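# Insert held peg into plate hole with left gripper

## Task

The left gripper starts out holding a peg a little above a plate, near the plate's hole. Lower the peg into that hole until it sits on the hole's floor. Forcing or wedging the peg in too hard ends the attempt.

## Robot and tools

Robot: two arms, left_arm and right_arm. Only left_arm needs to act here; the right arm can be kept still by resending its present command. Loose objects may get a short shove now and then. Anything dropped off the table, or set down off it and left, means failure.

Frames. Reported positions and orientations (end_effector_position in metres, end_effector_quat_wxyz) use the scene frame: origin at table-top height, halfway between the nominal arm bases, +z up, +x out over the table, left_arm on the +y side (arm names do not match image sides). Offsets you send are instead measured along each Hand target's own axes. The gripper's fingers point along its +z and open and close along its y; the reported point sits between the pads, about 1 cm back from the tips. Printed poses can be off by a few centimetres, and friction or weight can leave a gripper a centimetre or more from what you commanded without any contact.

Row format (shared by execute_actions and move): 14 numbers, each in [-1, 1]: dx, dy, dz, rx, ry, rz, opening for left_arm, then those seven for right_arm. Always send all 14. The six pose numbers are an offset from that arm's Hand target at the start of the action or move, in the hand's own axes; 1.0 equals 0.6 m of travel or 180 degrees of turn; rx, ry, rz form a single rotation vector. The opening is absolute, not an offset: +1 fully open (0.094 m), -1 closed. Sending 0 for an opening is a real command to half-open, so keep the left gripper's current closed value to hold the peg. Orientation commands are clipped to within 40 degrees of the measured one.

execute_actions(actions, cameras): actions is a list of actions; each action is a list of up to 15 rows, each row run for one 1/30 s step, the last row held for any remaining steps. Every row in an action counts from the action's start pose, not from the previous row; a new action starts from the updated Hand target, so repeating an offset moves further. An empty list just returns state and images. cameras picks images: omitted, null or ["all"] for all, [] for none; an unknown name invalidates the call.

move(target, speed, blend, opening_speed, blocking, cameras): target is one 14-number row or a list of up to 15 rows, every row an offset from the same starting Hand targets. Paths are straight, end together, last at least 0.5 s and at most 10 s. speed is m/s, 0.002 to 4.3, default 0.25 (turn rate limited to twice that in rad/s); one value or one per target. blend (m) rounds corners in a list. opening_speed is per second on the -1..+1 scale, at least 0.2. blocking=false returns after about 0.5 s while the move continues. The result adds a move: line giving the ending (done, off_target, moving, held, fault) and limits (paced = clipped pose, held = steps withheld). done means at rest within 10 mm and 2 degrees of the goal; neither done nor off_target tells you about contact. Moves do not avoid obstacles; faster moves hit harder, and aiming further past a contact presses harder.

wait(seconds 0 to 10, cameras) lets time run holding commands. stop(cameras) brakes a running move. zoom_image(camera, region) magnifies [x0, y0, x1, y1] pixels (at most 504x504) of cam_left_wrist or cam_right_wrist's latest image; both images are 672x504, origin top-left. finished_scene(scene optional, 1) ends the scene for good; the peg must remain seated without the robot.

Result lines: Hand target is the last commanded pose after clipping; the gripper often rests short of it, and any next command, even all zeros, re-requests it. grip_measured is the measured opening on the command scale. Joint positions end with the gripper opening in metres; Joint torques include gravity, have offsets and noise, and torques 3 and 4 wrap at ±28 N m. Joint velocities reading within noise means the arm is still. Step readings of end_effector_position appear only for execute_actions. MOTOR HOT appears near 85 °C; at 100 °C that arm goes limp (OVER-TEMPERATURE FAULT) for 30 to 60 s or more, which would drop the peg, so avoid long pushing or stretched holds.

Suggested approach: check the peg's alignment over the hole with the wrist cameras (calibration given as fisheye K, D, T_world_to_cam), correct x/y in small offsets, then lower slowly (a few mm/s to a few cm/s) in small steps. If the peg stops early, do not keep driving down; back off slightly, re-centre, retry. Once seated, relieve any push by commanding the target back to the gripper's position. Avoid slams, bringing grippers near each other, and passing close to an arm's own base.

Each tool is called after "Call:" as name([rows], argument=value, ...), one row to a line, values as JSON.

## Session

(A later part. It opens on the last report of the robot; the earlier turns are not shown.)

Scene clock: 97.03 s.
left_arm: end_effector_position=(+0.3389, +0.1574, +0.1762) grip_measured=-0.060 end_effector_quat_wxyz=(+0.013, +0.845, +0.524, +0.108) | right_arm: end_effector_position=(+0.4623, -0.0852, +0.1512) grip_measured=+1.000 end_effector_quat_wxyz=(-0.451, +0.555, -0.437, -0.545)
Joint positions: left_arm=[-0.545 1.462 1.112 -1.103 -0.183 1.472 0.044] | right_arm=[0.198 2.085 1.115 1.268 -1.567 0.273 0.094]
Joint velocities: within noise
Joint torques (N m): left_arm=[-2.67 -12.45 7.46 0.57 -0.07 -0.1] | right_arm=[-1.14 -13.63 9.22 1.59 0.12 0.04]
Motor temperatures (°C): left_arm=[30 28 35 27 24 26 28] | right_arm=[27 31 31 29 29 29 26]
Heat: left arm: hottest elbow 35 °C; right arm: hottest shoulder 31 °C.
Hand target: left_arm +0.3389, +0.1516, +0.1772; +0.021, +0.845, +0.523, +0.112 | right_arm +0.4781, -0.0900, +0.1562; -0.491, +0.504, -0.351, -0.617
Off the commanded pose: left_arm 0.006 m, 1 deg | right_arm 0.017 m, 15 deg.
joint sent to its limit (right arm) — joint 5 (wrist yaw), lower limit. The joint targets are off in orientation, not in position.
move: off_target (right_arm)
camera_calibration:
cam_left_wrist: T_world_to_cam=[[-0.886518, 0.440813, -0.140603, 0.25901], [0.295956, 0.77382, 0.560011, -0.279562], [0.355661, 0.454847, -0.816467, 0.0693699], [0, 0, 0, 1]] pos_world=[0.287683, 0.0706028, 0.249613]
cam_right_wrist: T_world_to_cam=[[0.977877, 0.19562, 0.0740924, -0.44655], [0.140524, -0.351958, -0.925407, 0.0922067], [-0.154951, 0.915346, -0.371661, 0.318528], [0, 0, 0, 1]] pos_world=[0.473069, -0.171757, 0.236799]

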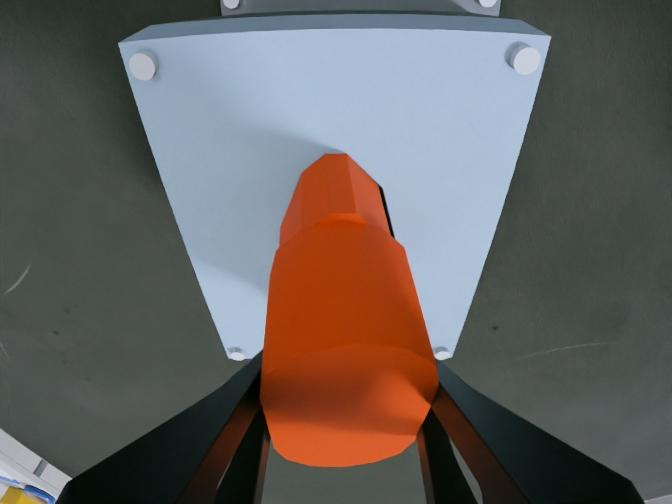

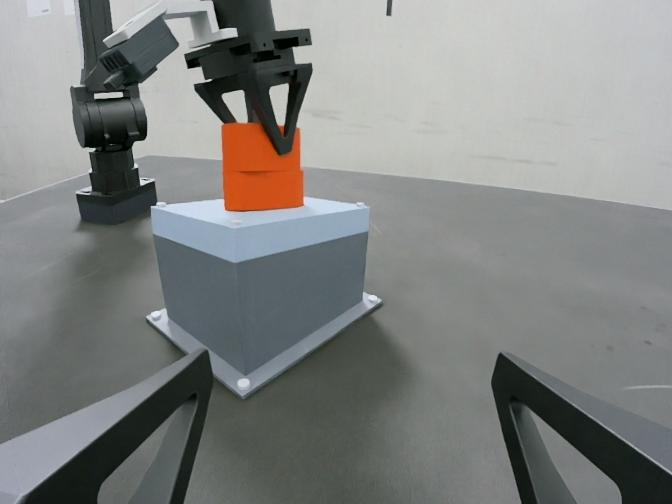

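Call:
move([
  [0.0087,0.0003,-0.019,0,0,0,-0.4,0,0,0,0,0,0,1],
  [-0.004,-0.0015,0.0162,0,0,0,-0.4,0,0,0,0,0,0,1],
], speed=0.03)

Call:
zoom_image(camera="cam_left_wrist", region=[260, 120, 420, 280])

Call:
zoom_image(camera="cam_right_wrist", region=[200, 90, 330, 240])

Scene clock: 98.83 s.
left_arm: end_effector_position=(+0.3395, +0.1572, +0.1751) grip_measured=-0.060 end_effector_quat_wxyz=(+0.015, +0.845, +0.524, +0.110) | right_arm: end_effector_position=(+0.4623, -0.0852, +0.1512) grip_measured=+1.000 end_effector_quat_wxyz=(-0.451, +0.555, -0.437, -0.545)
Joint positions: left_arm=[-0.545 1.461 1.108 -1.094 -0.185 1.472 0.044] | right_arm=[0.198 2.085 1.115 1.268 -1.567 0.273 0.094]
Joint velocities: within noise
Joint torques (N m): left_arm=[-2.67 -11.34 6.68 1.2 -0.02 -0.12] | right_arm=[-1.14 -13.74 9.2 1.59 0.12 0.04]
Motor temperatures (°C): left_arm=[30 28 35 27 24 26 28] | right_arm=[27 31 31 29 29 29 26]
Heat: left arm: hottest elbow 35 °C; right arm: hottest shoulder 31 °C.
Hand target: left_arm +0.3391, +0.1507, +0.1673; +0.021, +0.845, +0.523, +0.112 | right_arm +0.4781, -0.0900, +0.1562; -0.491, +0.504, -0.351, -0.617
Off the commanded pose: left_arm 0.010 m, 1 deg | right_arm 0.017 m, 15 deg.
joint sent to its limit (right arm) — joint 5 (wrist yaw), lower limit. The joint targets are off in orientation, not in position.
move: off_target (right_arm)
camera_calibration:
cam_left_wrist: T_world_to_cam=[[-0.885716, 0.440798, -0.145616, 0.259958], [0.293325, 0.774524, 0.560423, -0.278128], [0.359816, 0.453663, -0.815305, 0.0668427], [0, 0, 0, 1]] pos_world=[0.287779, 0.0705037, 0.24822]
cam_right_wrist: T_world_to_cam=[[0.977877, 0.19562, 0.0740924, -0.44655], [0.140524, -0.351958, -0.925407, 0.0922067], [-0.154951, 0.915346, -0.371661, 0.318528], [0, 0, 0, 1]] pos_world=[0.473069, -0.171757, 0.236799]

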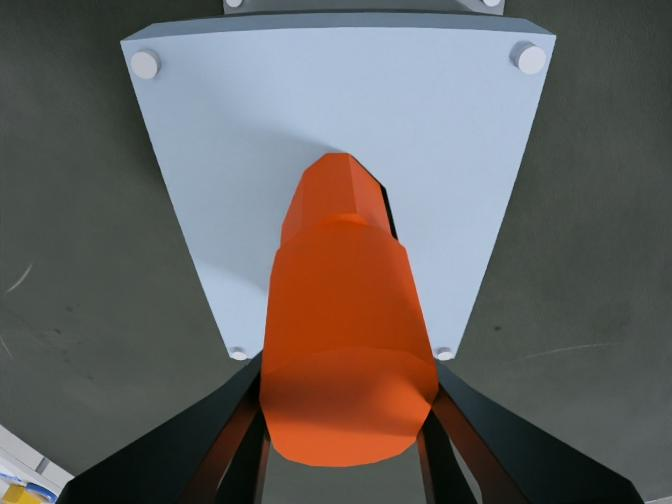

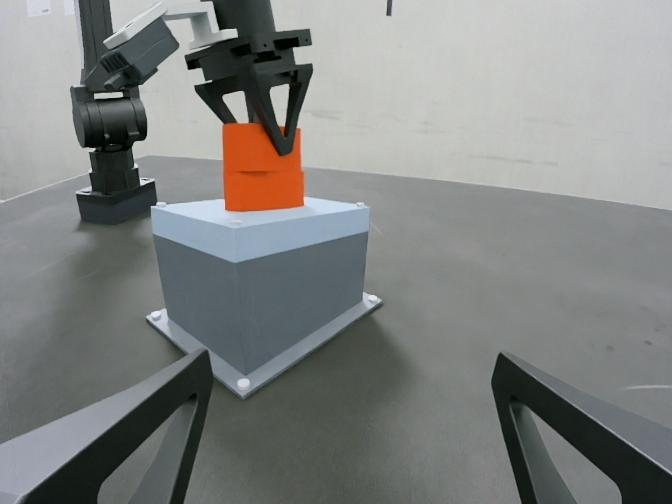

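Scaled by 3.150 from the camera's 672x504 image, which has a finer 960x720 frame.

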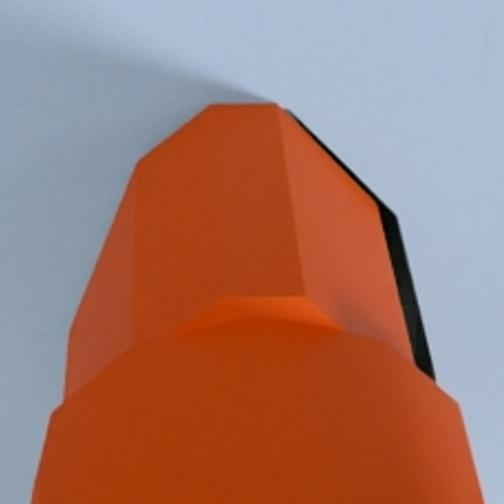

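Scaled by 3.360 from the camera's 672x504 image, which has a finer 960x720 frame.

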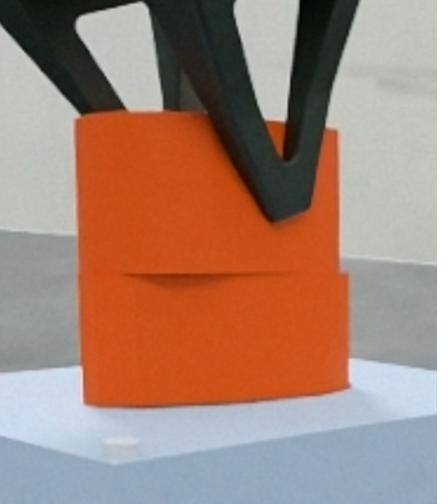

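Call:
move(target=[0.0492,0.061,-0.0988,0,0,0,-0.4,0,0,0,0,0,0,1], speed=0.15, cameras=[])

Call:
move(target=[-0.0373,-0.0588,0.0692,0,0,0,-0.4,0,0,0,0,0,0,1], speed=0.06)

Call:
zoom_image(camera="cam_left_wrist", region=[260, 120, 420, 280])

Call:
zoom_image(camera="cam_right_wrist", region=[200, 90, 330, 240])

Scene clock: 100.50 s.
left_arm: end_effector_position=(+0.3510, +0.1627, +0.2084) grip_measured=-0.060 end_effector_quat_wxyz=(-0.004, +0.848, +0.521, +0.100) | right_arm: end_effector_position=(+0.4623, -0.0852, +0.1512) grip_measured=+1.000 end_effector_quat_wxyz=(-0.451, +0.555, -0.437, -0.545)
Joint positions: left_arm=[-0.519 1.477 1.219 -1.228 -0.181 1.502 0.044] | right_arm=[0.198 2.085 1.115 1.268 -1.567 0.273 0.094]
Joint velocities: within noise
Joint torques (N m): left_arm=[-1.03 -12.75 12.57 -0.38 0.06 0.1] | right_arm=[-1.08 -13.68 9.21 1.59 0.13 0.04]
Motor temperatures (°C): left_arm=[30 28 36 27 24 26 28] | right_arm=[27 31 31 29 29 29 26]
Heat: left arm: hottest elbow 36 °C; right arm: hottest shoulder 31 °C.
Hand target: left_arm +0.3713, +0.1557, +0.2355; +0.021, +0.845, +0.523, +0.112 | right_arm +0.4781, -0.0900, +0.1562; -0.491, +0.504, -0.351, -0.617
Off the commanded pose: left_arm 0.035 m, 3 deg | right_arm 0.017 m, 15 deg.
joint sent to its limit (right arm) — joint 5 (wrist yaw), lower limit. The joint targets are off in orientation, not in position.
move: off_target (left_arm, right_arm)
No camera images: "cameras" was empty.

Scene clock: 101.97 s.
left_arm: end_effector_position=(+0.3401, +0.1604, +0.1748) grip_measured=-0.060 end_effector_quat_wxyz=(+0.003, +0.846, +0.523, +0.103) | right_arm: end_effector_position=(+0.4623, -0.0852, +0.1512) grip_measured=+1.000 end_effector_quat_wxyz=(-0.451, +0.555, -0.437, -0.545)
Joint positions: left_arm=[-0.537 1.475 1.124 -1.124 -0.183 1.481 0.044] | right_arm=[0.198 2.085 1.115 1.268 -1.567 0.273 0.094]
Joint velocities: within noise
Joint torques (N m): left_arm=[-2.61 -14.56 7.45 0.51 -0.06 -0.11] | right_arm=[-1.03 -13.74 9.22 1.59 0.14 0.04]
Motor temperatures (°C): left_arm=[30 28 36 27 24 26 28] | right_arm=[27 31 31 28 29 29 26]
Heat: left arm: hottest elbow 36 °C; right arm: hottest shoulder 31 °C.
Hand target: left_arm +0.3397, +0.1550, +0.1860; +0.021, +0.845, +0.523, +0.113 | right_arm +0.4781, -0.0900, +0.1562; -0.491, +0.504, -0.351, -0.617
Off the commanded pose: left_arm 0.012 m, 2 deg | right_arm 0.017 m, 15 deg.
joint sent to its limit (right arm) — joint 5 (wrist yaw), lower limit. The joint targets are off in orientation, not in position.
move: off_target (left_arm, right_arm)
camera_calibration:
cam_left_wrist: T_world_to_cam=[[-0.8888, 0.443027, -0.117311, 0.254916], [0.307619, 0.766449, 0.56385, -0.284896], [0.339714, 0.465062, -0.817503, 0.0703821], [0, 0, 0, 1]] pos_world=[0.290299, 0.0726919, 0.248081]
cam_right_wrist: T_world_to_cam=[[0.977877, 0.19562, 0.0740924, -0.44655], [0.140524, -0.351958, -0.925407, 0.0922067], [-0.154951, 0.915346, -0.371661, 0.318528], [0, 0, 0, 1]] pos_world=[0.473069, -0.171757, 0.236799]

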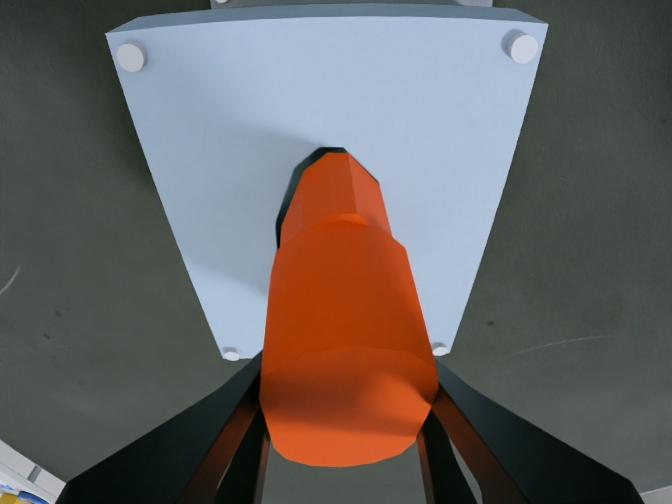

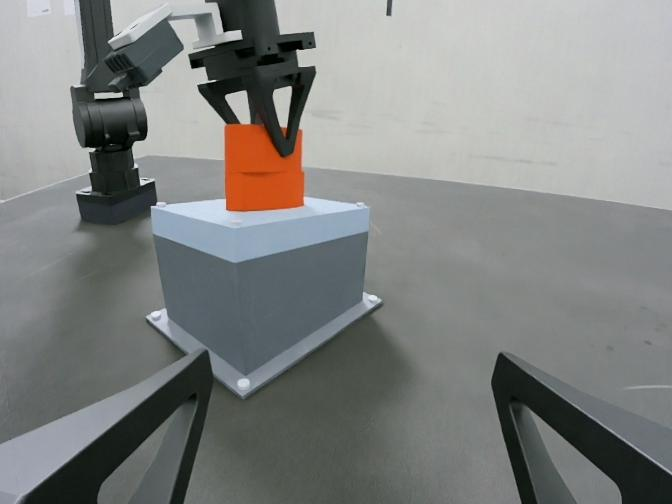

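Scaled by 3.150 from the camera's 672x504 image, which has a finer 960x720 frame.

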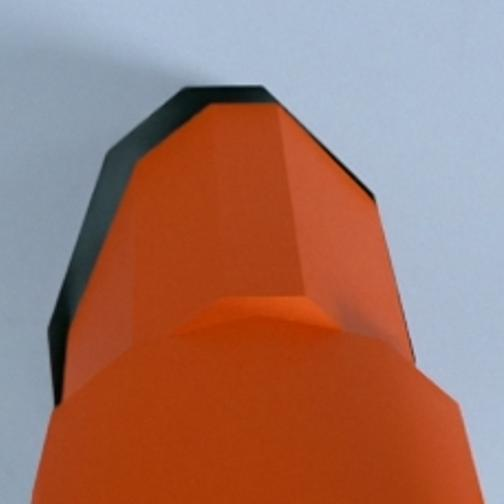

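Scaled by 3.360 from the camera's 672x504 image, which has a finer 960x720 frame.

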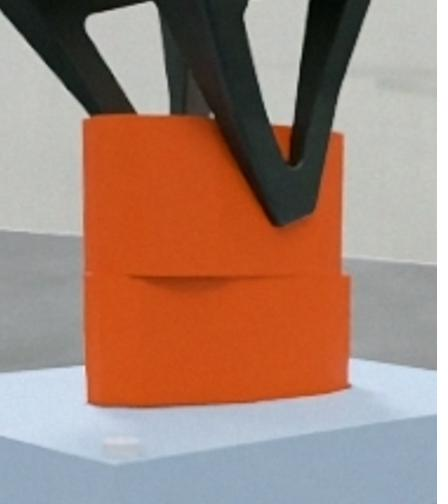

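Call:
move(target=[-0.01,0.0005,0.0257,0,0,0,-0.4,0,0,0,0,0,0,1], speed=0.03)

Call:
zoom_image(camera="cam_left_wrist", region=[260, 120, 420, 280])

Call:
zoom_image(camera="cam_right_wrist", region=[200, 90, 330, 240])

Scene clock: 103.20 s.
left_arm: end_effector_position=(+0.3401, +0.1573, +0.1678) grip_measured=-0.060 end_effector_quat_wxyz=(+0.011, +0.845, +0.524, +0.107) | right_arm: end_effector_position=(+0.4623, -0.0852, +0.1512) grip_measured=+1.000 end_effector_quat_wxyz=(-0.451, +0.555, -0.437, -0.545)
Joint positions: left_arm=[-0.543 1.475 1.103 -1.085 -0.183 1.473 0.044] | right_arm=[0.198 2.085 1.115 1.268 -1.567 0.273 0.094]
Joint velocities: within noise
Joint torques (N m): left_arm=[-2.67 -12.69 7.46 0.58 -0.07 -0.09] | right_arm=[-1.08 -13.63 9.21 1.58 0.13 0.04]
Motor temperatures (°C): left_arm=[30 28 36 27 24 26 28] | right_arm=[27 31 31 28 29 29 26]
Heat: left arm: hottest elbow 36 °C; right arm: hottest shoulder 31 °C.
Hand target: left_arm +0.3406, +0.1509, +0.1700; +0.021, +0.845, +0.523, +0.113 | right_arm +0.4781, -0.0900, +0.1562; -0.491, +0.504, -0.351, -0.617
Off the commanded pose: left_arm 0.007 m, 1 deg | right_arm 0.017 m, 15 deg.
joint sent to its limit (right arm) — joint 5 (wrist yaw), lower limit. The joint targets are off in orientation, not in position.
move: off_target (right_arm)
camera_calibration:
cam_left_wrist: T_world_to_cam=[[-0.887216, 0.440874, -0.135931, 0.258263], [0.297914, 0.772449, 0.560866, -0.275656], [0.352271, 0.457114, -0.816671, 0.0629327], [0, 0, 0, 1]] pos_world=[0.289087, 0.0703011, 0.241107]
cam_right_wrist: T_world_to_cam=[[0.977877, 0.19562, 0.0740924, -0.44655], [0.140524, -0.351958, -0.925407, 0.0922067], [-0.154951, 0.915346, -0.371661, 0.318528], [0, 0, 0, 1]] pos_world=[0.473069, -0.171757, 0.236799]

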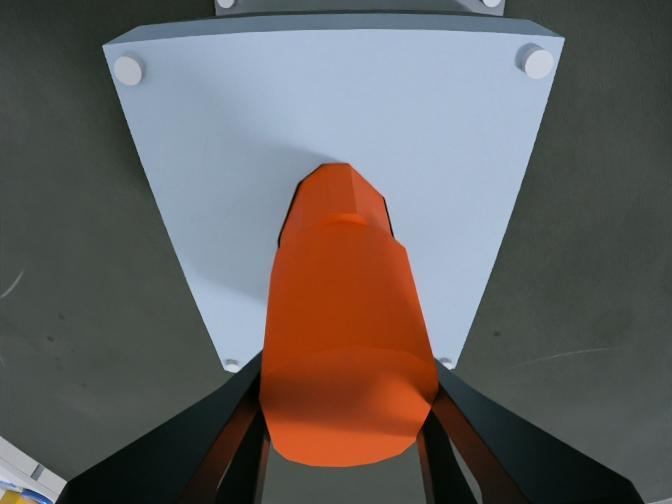

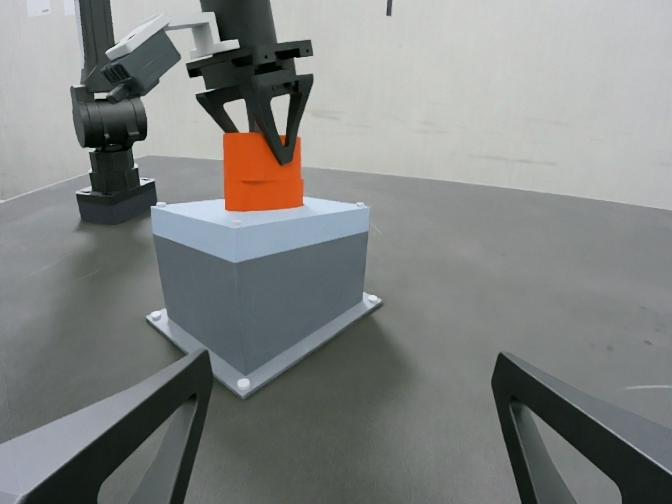

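Scaled by 3.150 from the camera's 672x504 image, which has a finer 960x720 frame.

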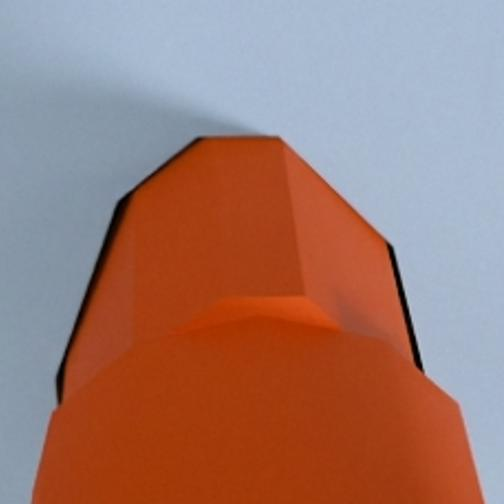

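Scaled by 3.360 from the camera's 672x504 image, which has a finer 960x720 frame.

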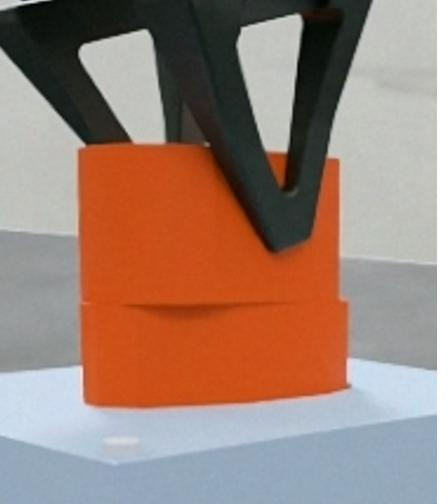

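Call:
move(target=[-0.0048,-0.0008,0.0197,0,0,0,-0.4,0,0,0,0,0,0,1], speed=0.03)

Call:
zoom_image(camera="cam_left_wrist", region=[260, 120, 420, 280])

Call:
zoom_image(camera="cam_right_wrist", region=[200, 90, 330, 240])

Scene clock: 104.23 s.
left_arm: end_effector_position=(+0.3404, +0.1560, +0.1577) grip_measured=-0.060 end_effector_quat_wxyz=(+0.013, +0.845, +0.524, +0.108) | right_arm: end_effector_position=(+0.4623, -0.0852, +0.1512) grip_measured=+1.000 end_effector_quat_wxyz=(-0.451, +0.555, -0.437, -0.545)
Joint positions: left_arm=[-0.546 1.486 1.086 -1.054 -0.184 1.471 0.044] | right_arm=[0.198 2.085 1.115 1.268 -1.567 0.273 0.094]
Joint velocities: within noise
Joint torques (N m): left_arm=[-2.67 -12.45 7.42 0.69 -0.06 -0.1] | right_arm=[-1.08 -13.63 9.21 1.61 0.13 0.04]
Motor temperatures (°C): left_arm=[30 28 36 27 24 26 28] | right_arm=[27 31 31 28 29 29 26]
Heat: left arm: hottest elbow 36 °C; right arm: hottest shoulder 31 °C.
Hand target: left_arm +0.3414, +0.1494, +0.1579; +0.021, +0.845, +0.523, +0.112 | right_arm +0.4781, -0.0900, +0.1562; -0.491, +0.504, -0.351, -0.617
Off the commanded pose: left_arm 0.007 m, 1 deg | right_arm 0.017 m, 15 deg.
joint sent to its limit (right arm) — joint 5 (wrist yaw), lower limit. The joint targets are off in orientation, not in position.
move: off_target (right_arm)
camera_calibration:
cam_left_wrist: T_world_to_cam=[[-0.886644, 0.440965, -0.139329, 0.258118], [0.296533, 0.773307, 0.560415, -0.268652], [0.354868, 0.455573, -0.816408, 0.0544967], [0, 0, 0, 1]] pos_world=[0.289184, 0.069102, 0.231012]
cam_right_wrist: T_world_to_cam=[[0.977877, 0.19562, 0.0740924, -0.44655], [0.140524, -0.351958, -0.925407, 0.0922067], [-0.154951, 0.915346, -0.371661, 0.318528], [0, 0, 0, 1]] pos_world=[0.473069, -0.171757, 0.236799]

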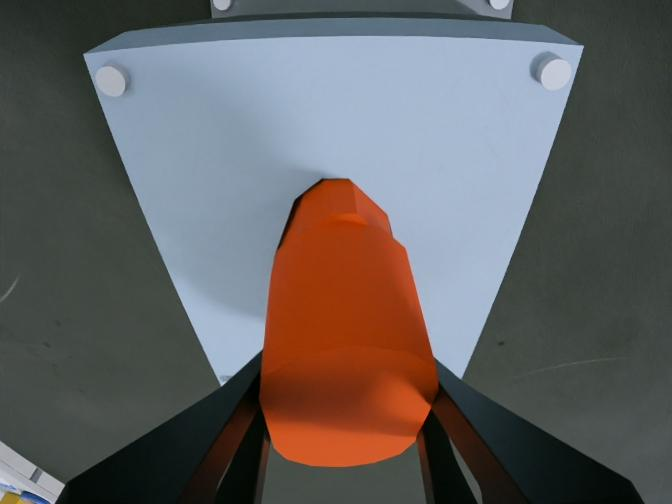

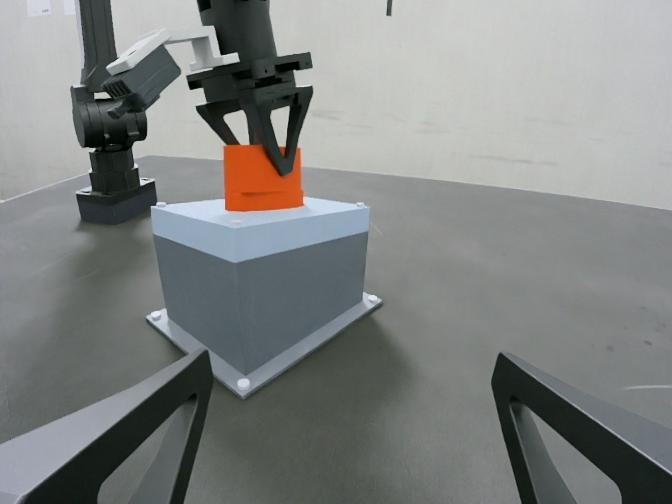

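Scaled by 3.150 from the camera's 672x504 image, which has a finer 960x720 frame.

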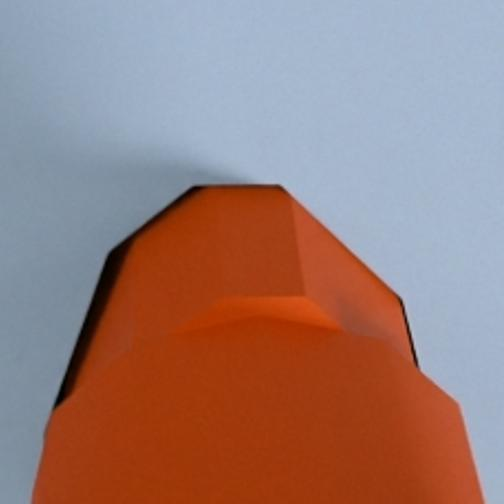

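Scaled by 3.360 from the camera's 672x504 image, which has a finer 960x720 frame.

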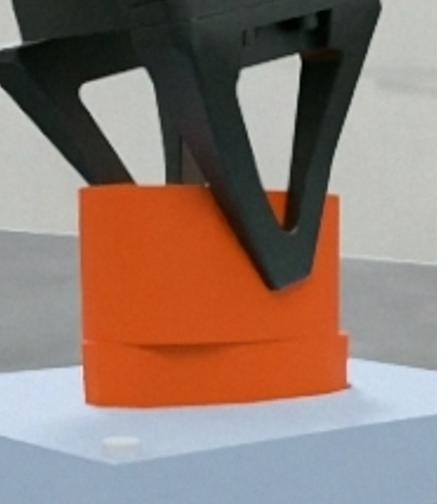

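Call:
move(target=[-0.0048,0,0.0162,0,0,0,-0.4,0,0,0,0,0,0,1], speed=0.03)

Call:
zoom_image(camera="cam_left_wrist", region=[260, 120, 420, 280])

Call:
zoom_image(camera="cam_right_wrist", region=[200, 90, 330, 240])

Scene clock: 105.17 s.
left_arm: end_effector_position=(+0.3406, +0.1549, +0.1564) grip_measured=-0.063 end_effector_quat_wxyz=(+0.015, +0.845, +0.524, +0.110) | right_arm: end_effector_position=(+0.4623, -0.0852, +0.1512) grip_measured=+1.000 end_effector_quat_wxyz=(-0.451, +0.555, -0.437, -0.545)
Joint positions: left_arm=[-0.548 1.486 1.082 -1.045 -0.186 1.469 0.044] | right_arm=[0.198 2.085 1.115 1.268 -1.567 0.273 0.094]
Joint velocities: within noise
Joint torques (N m): left_arm=[-2.67 -11.28 6.84 1.26 0.01 -0.1] | right_arm=[-1.14 -13.68 9.24 1.61 0.14 0.04]
Motor temperatures (°C): left_arm=[30 28 36 27 24 26 28] | right_arm=[27 31 31 28 29 29 26]
Heat: left arm: hottest elbow 36 °C; right arm: hottest shoulder 31 °C.
Hand target: left_arm +0.3422, +0.1478, +0.1478; +0.021, +0.845, +0.523, +0.112 | right_arm +0.4781, -0.0900, +0.1562; -0.491, +0.504, -0.351, -0.617
Off the commanded pose: left_arm 0.011 m, 1 deg | right_arm 0.017 m, 15 deg.
joint sent to its limit (right arm) — joint 5 (wrist yaw), lower limit. The joint targets are off in orientation, not in position.
move: off_target (left_arm, right_arm)
camera_calibration:
cam_left_wrist: T_world_to_cam=[[-0.885906, 0.440537, -0.14525, 0.259344], [0.293015, 0.774216, 0.561009, -0.266165], [0.3596, 0.454441, -0.814967, 0.052185], [0, 0, 0, 1]] pos_world=[0.28898, 0.0681036, 0.22952]
cam_right_wrist: T_world_to_cam=[[0.977877, 0.19562, 0.0740924, -0.44655], [0.140524, -0.351958, -0.925407, 0.0922067], [-0.154951, 0.915346, -0.371661, 0.318528], [0, 0, 0, 1]] pos_world=[0.473069, -0.171757, 0.236799]

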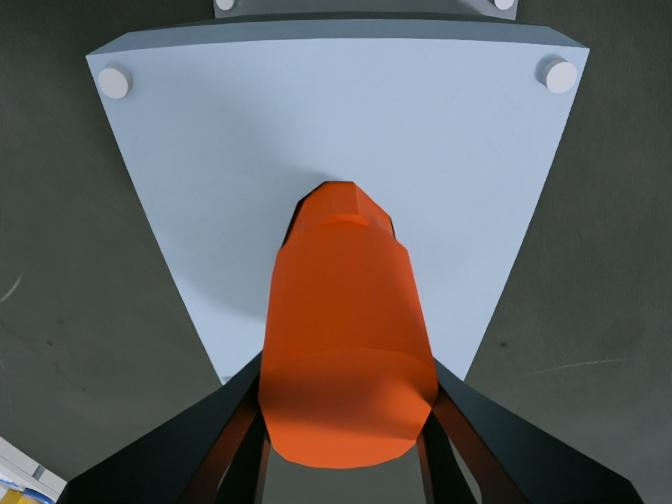

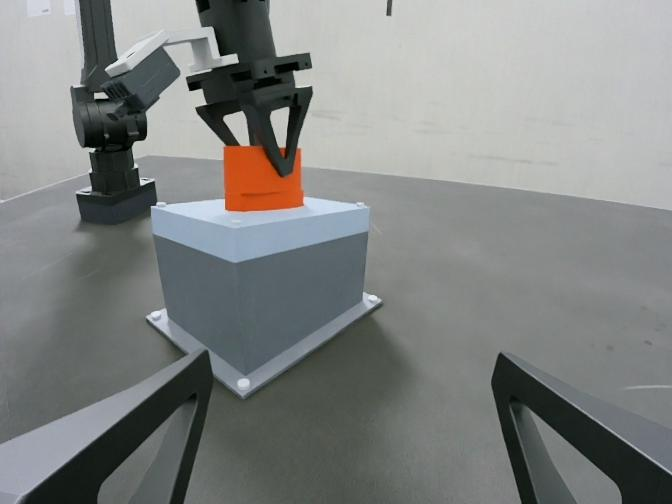

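Scaled by 3.150 from the camera's 672x504 image, which has a finer 960x720 frame.

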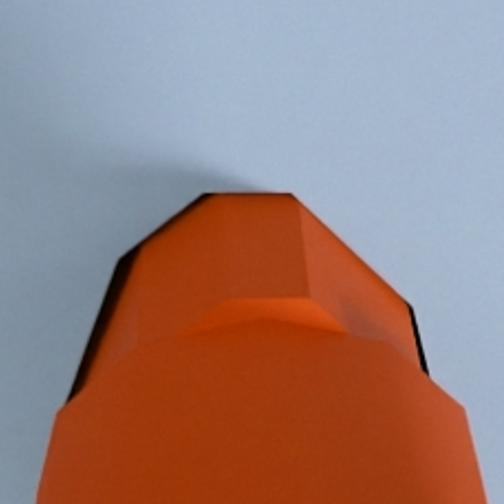

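Scaled by 3.360 from the camera's 672x504 image, which has a finer 960x720 frame.

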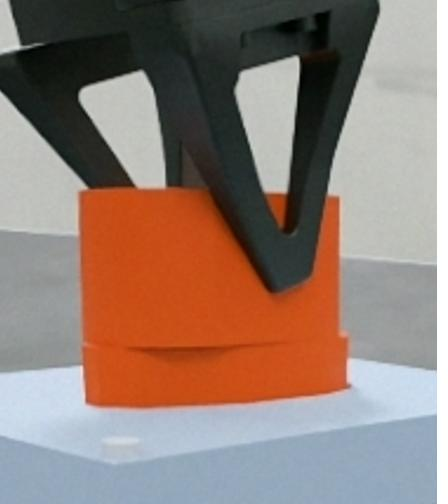

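Call:
move(target=[0.0015,0.001,-0.012,0,0,0,-0.4,0,0,0,0,0,0,1], speed=0.03, cameras=[])

Call:
move(target=[0,0,0,0,0,0,0.06,0,0,0,0,0,0,1], opening_speed=0.3)

Call:
zoom_image(camera="cam_left_wrist", region=[220, 140, 480, 400])

Call:
zoom_image(camera="cam_right_wrist", region=[200, 90, 330, 240])

Scene clock: 106.13 s.
left_arm: end_effector_position=(+0.3406, +0.1548, +0.1564) grip_measured=-0.063 end_effector_quat_wxyz=(+0.015, +0.845, +0.524, +0.110) | right_arm: end_effector_position=(+0.4623, -0.0852, +0.1512) grip_measured=+1.000 end_effector_quat_wxyz=(-0.451, +0.555, -0.437, -0.545)
Joint positions: left_arm=[-0.549 1.486 1.082 -1.045 -0.186 1.468 0.044] | right_arm=[0.198 2.085 1.115 1.268 -1.567 0.273 0.094]
Joint velocities: within noise
Joint torques (N m): left_arm=[-2.61 -11.93 7.61 0.59 0.02 -0.11] | right_arm=[-1.03 -13.63 9.21 1.59 0.13 0.04]
Motor temperatures (°C): left_arm=[30 28 35 27 24 26 28] | right_arm=[27 31 31 28 29 29 26]
Heat: left arm: hottest elbow 35 °C; right arm: hottest shoulder 31 °C.
Hand target: left_arm +0.3416, +0.1477, +0.1551; +0.021, +0.845, +0.523, +0.112 | right_arm +0.4781, -0.0900, +0.1562; -0.491, +0.504, -0.351, -0.617
Off the commanded pose: left_arm 0.007 m, 1 deg | right_arm 0.017 m, 15 deg.
joint sent to its limit (right arm) — joint 5 (wrist yaw), lower limit. The joint targets are off in orientation, not in position.
move: off_target (right_arm)
No camera images: "cameras" was empty.

Scene clock: 107.97 s.
left_arm: end_effector_position=(+0.3411, +0.1544, +0.1565) grip_measured=+0.057 end_effector_quat_wxyz=(+0.016, +0.844, +0.524, +0.111) | right_arm: end_effector_position=(+0.4623, -0.0852, +0.1512) grip_measured=+1.000 end_effector_quat_wxyz=(-0.451, +0.555, -0.437, -0.545)
Joint positions: left_arm=[-0.549 1.486 1.082 -1.042 -0.187 1.468 0.05] | right_arm=[0.198 2.085 1.115 1.268 -1.567 0.273 0.094]
Joint velocities: within noise
Joint torques (N m): left_arm=[-2.61 -11.87 7.61 0.5 0.02 -0.11] | right_arm=[-1.2 -13.68 9.2 1.61 0.13 0.04]
Motor temperatures (°C): left_arm=[30 29 35 27 24 26 28] | right_arm=[27 31 31 28 29 29 26]
Heat: left arm: hottest elbow 35 °C; right arm: hottest shoulder 31 °C.
Hand target: left_arm +0.3416, +0.1476, +0.1551; +0.021, +0.845, +0.523, +0.113 | right_arm +0.4781, -0.0900, +0.1562; -0.491, +0.504, -0.351, -0.617
Off the commanded pose: left_arm 0.007 m, 1 deg | right_arm 0.017 m, 15 deg.
joint sent to its limit (right arm) — joint 5 (wrist yaw), lower limit. The joint targets are off in orientation, not in position.
move: off_target (right_arm)
camera_calibration:
cam_left_wrist: T_world_to_cam=[[-0.885514, 0.440367, -0.148132, 0.260403], [0.291437, 0.77477, 0.561066, -0.265518], [0.361843, 0.453661, -0.814409, 0.0516652], [0, 0, 0, 1]] pos_world=[0.289277, 0.0676044, 0.229624]
cam_right_wrist: T_world_to_cam=[[0.977877, 0.19562, 0.0740924, -0.44655], [0.140524, -0.351958, -0.925407, 0.0922067], [-0.154951, 0.915346, -0.371661, 0.318528], [0, 0, 0, 1]] pos_world=[0.473069, -0.171757, 0.236799]

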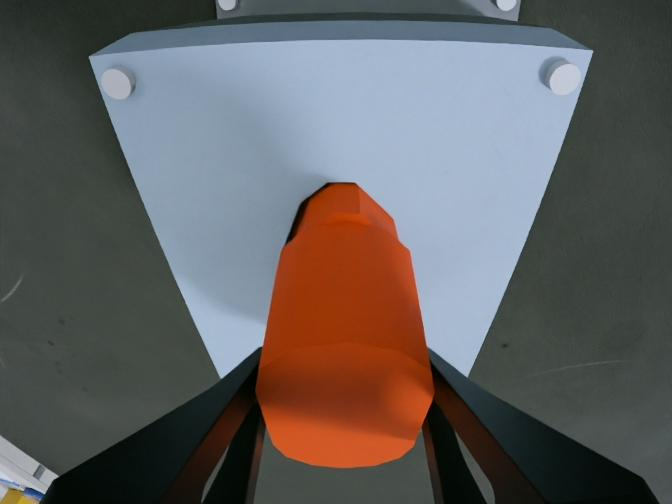

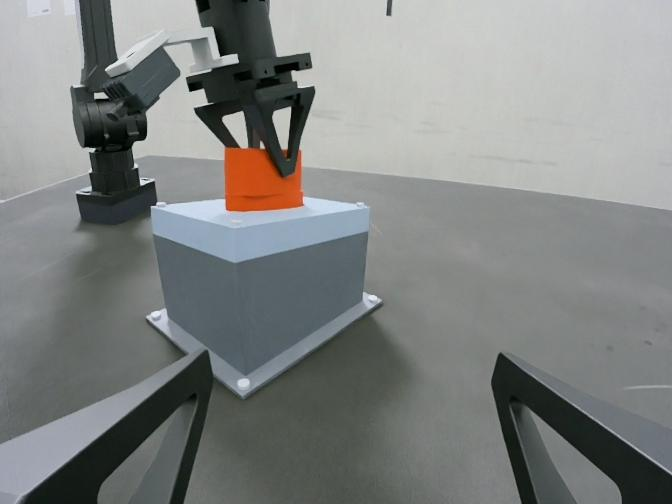

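Scaled by 1.938 from the camera's 672x504 image, which has a finer 960x720 frame.

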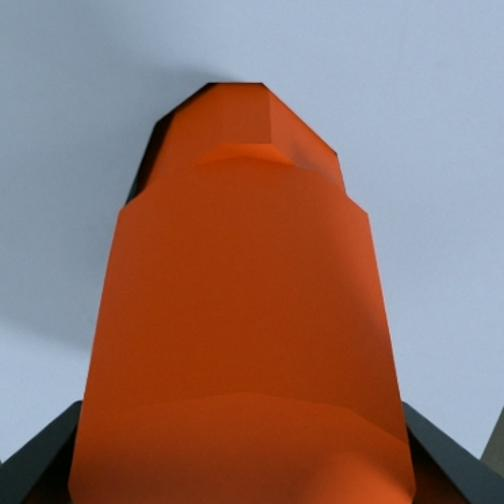

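Scaled by 3.360 from the camera's 672x504 image, which has a finer 960x720 frame.

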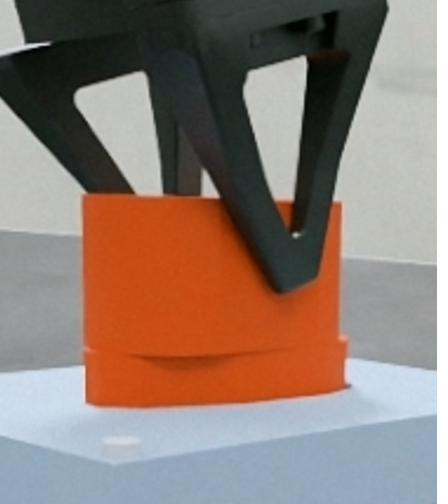

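Call:
move(target=[0,0,0,0,0,0,0.9,0,0,0,0,0,0,1], opening_speed=0.8)

Call:
move(target=[-0.01,0.0,-0.15,0,0,0,0.9,0,0,0,0,0,0,1], speed=0.15)

Call:
zoom_image(camera="cam_left_wrist", region=[220, 100, 480, 360])

Call:
zoom_image(camera="cam_right_wrist", region=[200, 90, 330, 240])

Scene clock: 109.53 s.
left_arm: end_effector_position=(+0.3411, +0.1544, +0.1565) grip_measured=+0.897 end_effector_quat_wxyz=(+0.016, +0.844, +0.524, +0.111) | right_arm: end_effector_position=(+0.4623, -0.0852, +0.1512) grip_measured=+1.000 end_effector_quat_wxyz=(-0.451, +0.555, -0.437, -0.545)
Joint positions: left_arm=[-0.549 1.486 1.082 -1.042 -0.187 1.468 0.089] | right_arm=[0.198 2.085 1.115 1.268 -1.567 0.273 0.094]
Joint velocities: within noise
Joint torques (N m): left_arm=[-2.61 -11.87 7.61 0.5 0.03 -0.11] | right_arm=[-1.08 -13.63 9.2 1.61 0.13 0.04]
Motor temperatures (°C): left_arm=[30 29 35 27 24 26 28] | right_arm=[27 31 31 28 29 29 26]
Heat: left arm: hottest elbow 35 °C; right arm: hottest shoulder 31 °C.
Hand target: left_arm +0.3416, +0.1477, +0.1551; +0.021, +0.845, +0.523, +0.113 | right_arm +0.4781, -0.0900, +0.1562; -0.491, +0.504, -0.351, -0.617
Off the commanded pose: left_arm 0.007 m, 1 deg | right_arm 0.017 m, 15 deg.
joint sent to its limit (right arm) — joint 5 (wrist yaw), lower limit. The joint targets are off in orientation, not in position.
move: off_target (right_arm)
camera_calibration:
cam_left_wrist: T_world_to_cam=[[-0.885687, 0.440015, -0.148139, 0.260478], [0.29114, 0.774905, 0.561034, -0.265434], [0.361657, 0.453772, -0.814429, 0.0517159], [0, 0, 0, 1]] pos_world=[0.289278, 0.0676049, 0.229624]
cam_right_wrist: T_world_to_cam=[[0.977877, 0.19562, 0.0740924, -0.44655], [0.140524, -0.351958, -0.925407, 0.0922067], [-0.154951, 0.915346, -0.371661, 0.318528], [0, 0, 0, 1]] pos_world=[0.473069, -0.171757, 0.236799]

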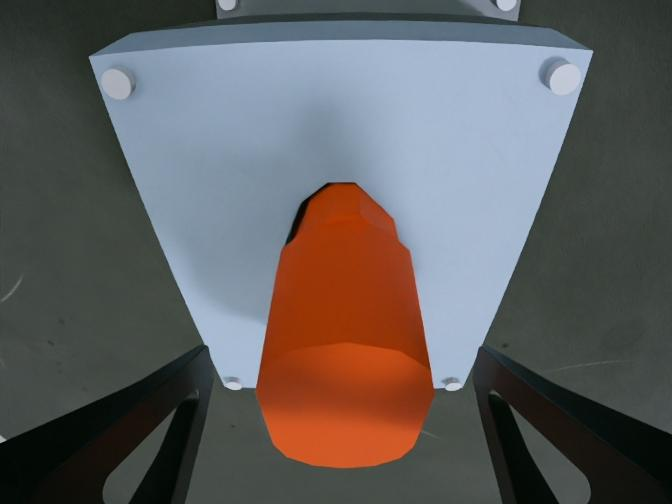

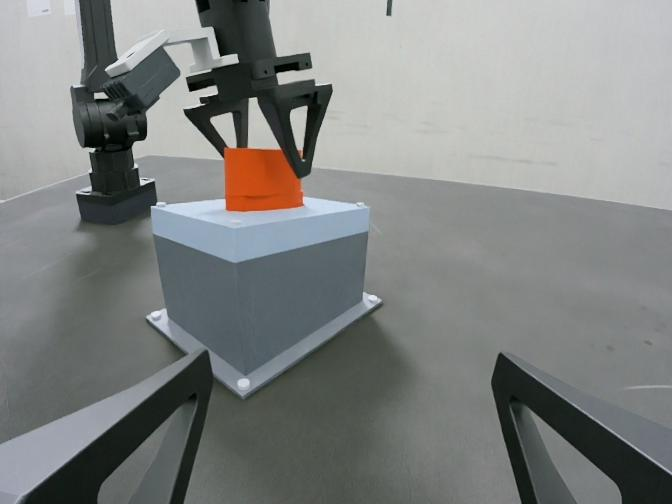

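Scene clock: 110.83 s.
left_arm: end_effector_position=(+0.3087, +0.1484, +0.2186) grip_measured=+0.898 end_effector_quat_wxyz=(-0.001, +0.847, +0.522, +0.103) | right_arm: end_effector_position=(+0.4623, -0.0852, +0.1512) grip_measured=+1.000 end_effector_quat_wxyz=(-0.451, +0.555, -0.437, -0.545)
Joint positions: left_arm=[-0.606 1.399 1.165 -1.261 -0.191 1.413 0.089] | right_arm=[0.198 2.085 1.115 1.268 -1.567 0.273 0.094]
Joint velocities: within noise
Joint torques (N m): left_arm=[-2.49 -11.52 11.88 -0.36 -0.05 -0.11] | right_arm=[-1.14 -13.74 9.22 1.58 0.13 0.05]
Motor temperatures (°C): left_arm=[30 29 35 27 24 26 28] | right_arm=[27 32 32 28 29 29 26]
Heat: left arm: hottest elbow 35 °C; right arm: hottest shoulder 32 °C.
Hand target: left_arm +0.3199, +0.1349, +0.2419; +0.021, +0.845, +0.523, +0.113 | right_arm +0.4781, -0.0900, +0.1562; -0.491, +0.504, -0.351, -0.617
Off the commanded pose: left_arm 0.029 m, 3 deg | right_arm 0.017 m, 15 deg.
joint sent to its limit (right arm) — joint 5 (wrist yaw), lower limit. The joint targets are off in orientation, not in position.
move: off_target (left_arm, right_arm)
camera_calibration:
cam_left_wrist: T_world_to_cam=[[-0.888658, 0.445133, -0.110202, 0.235494], [0.311364, 0.762132, 0.567633, -0.291961], [0.336661, 0.470118, -0.815873, 0.122313], [0, 0, 0, 1]] pos_world=[0.259001, 0.0601848, 0.29147]
cam_right_wrist: T_world_to_cam=[[0.977877, 0.19562, 0.0740924, -0.44655], [0.140524, -0.351958, -0.925407, 0.0922067], [-0.154951, 0.915346, -0.371661, 0.318528], [0, 0, 0, 1]] pos_world=[0.473069, -0.171757, 0.236799]

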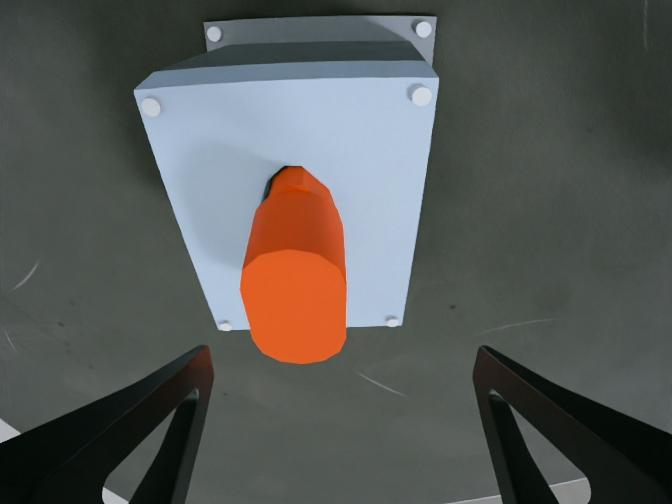

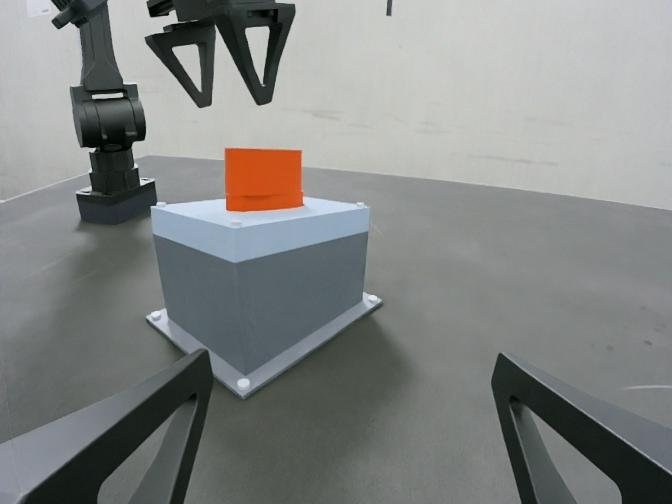

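Scaled by 1.938 from the camera's 672x504 image, which has a finer 960x720 frame.

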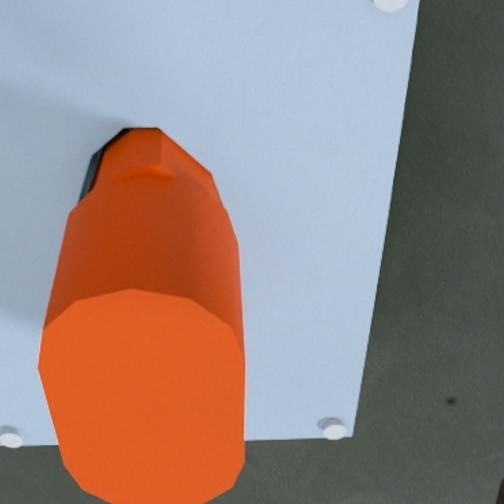

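Scaled by 3.360 from the camera's 672x504 image, which has a finer 960x720 frame.

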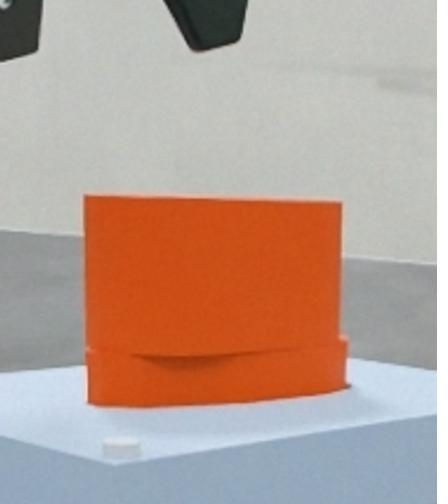

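Call:
finished_scene()

The scene is finished: the task was done.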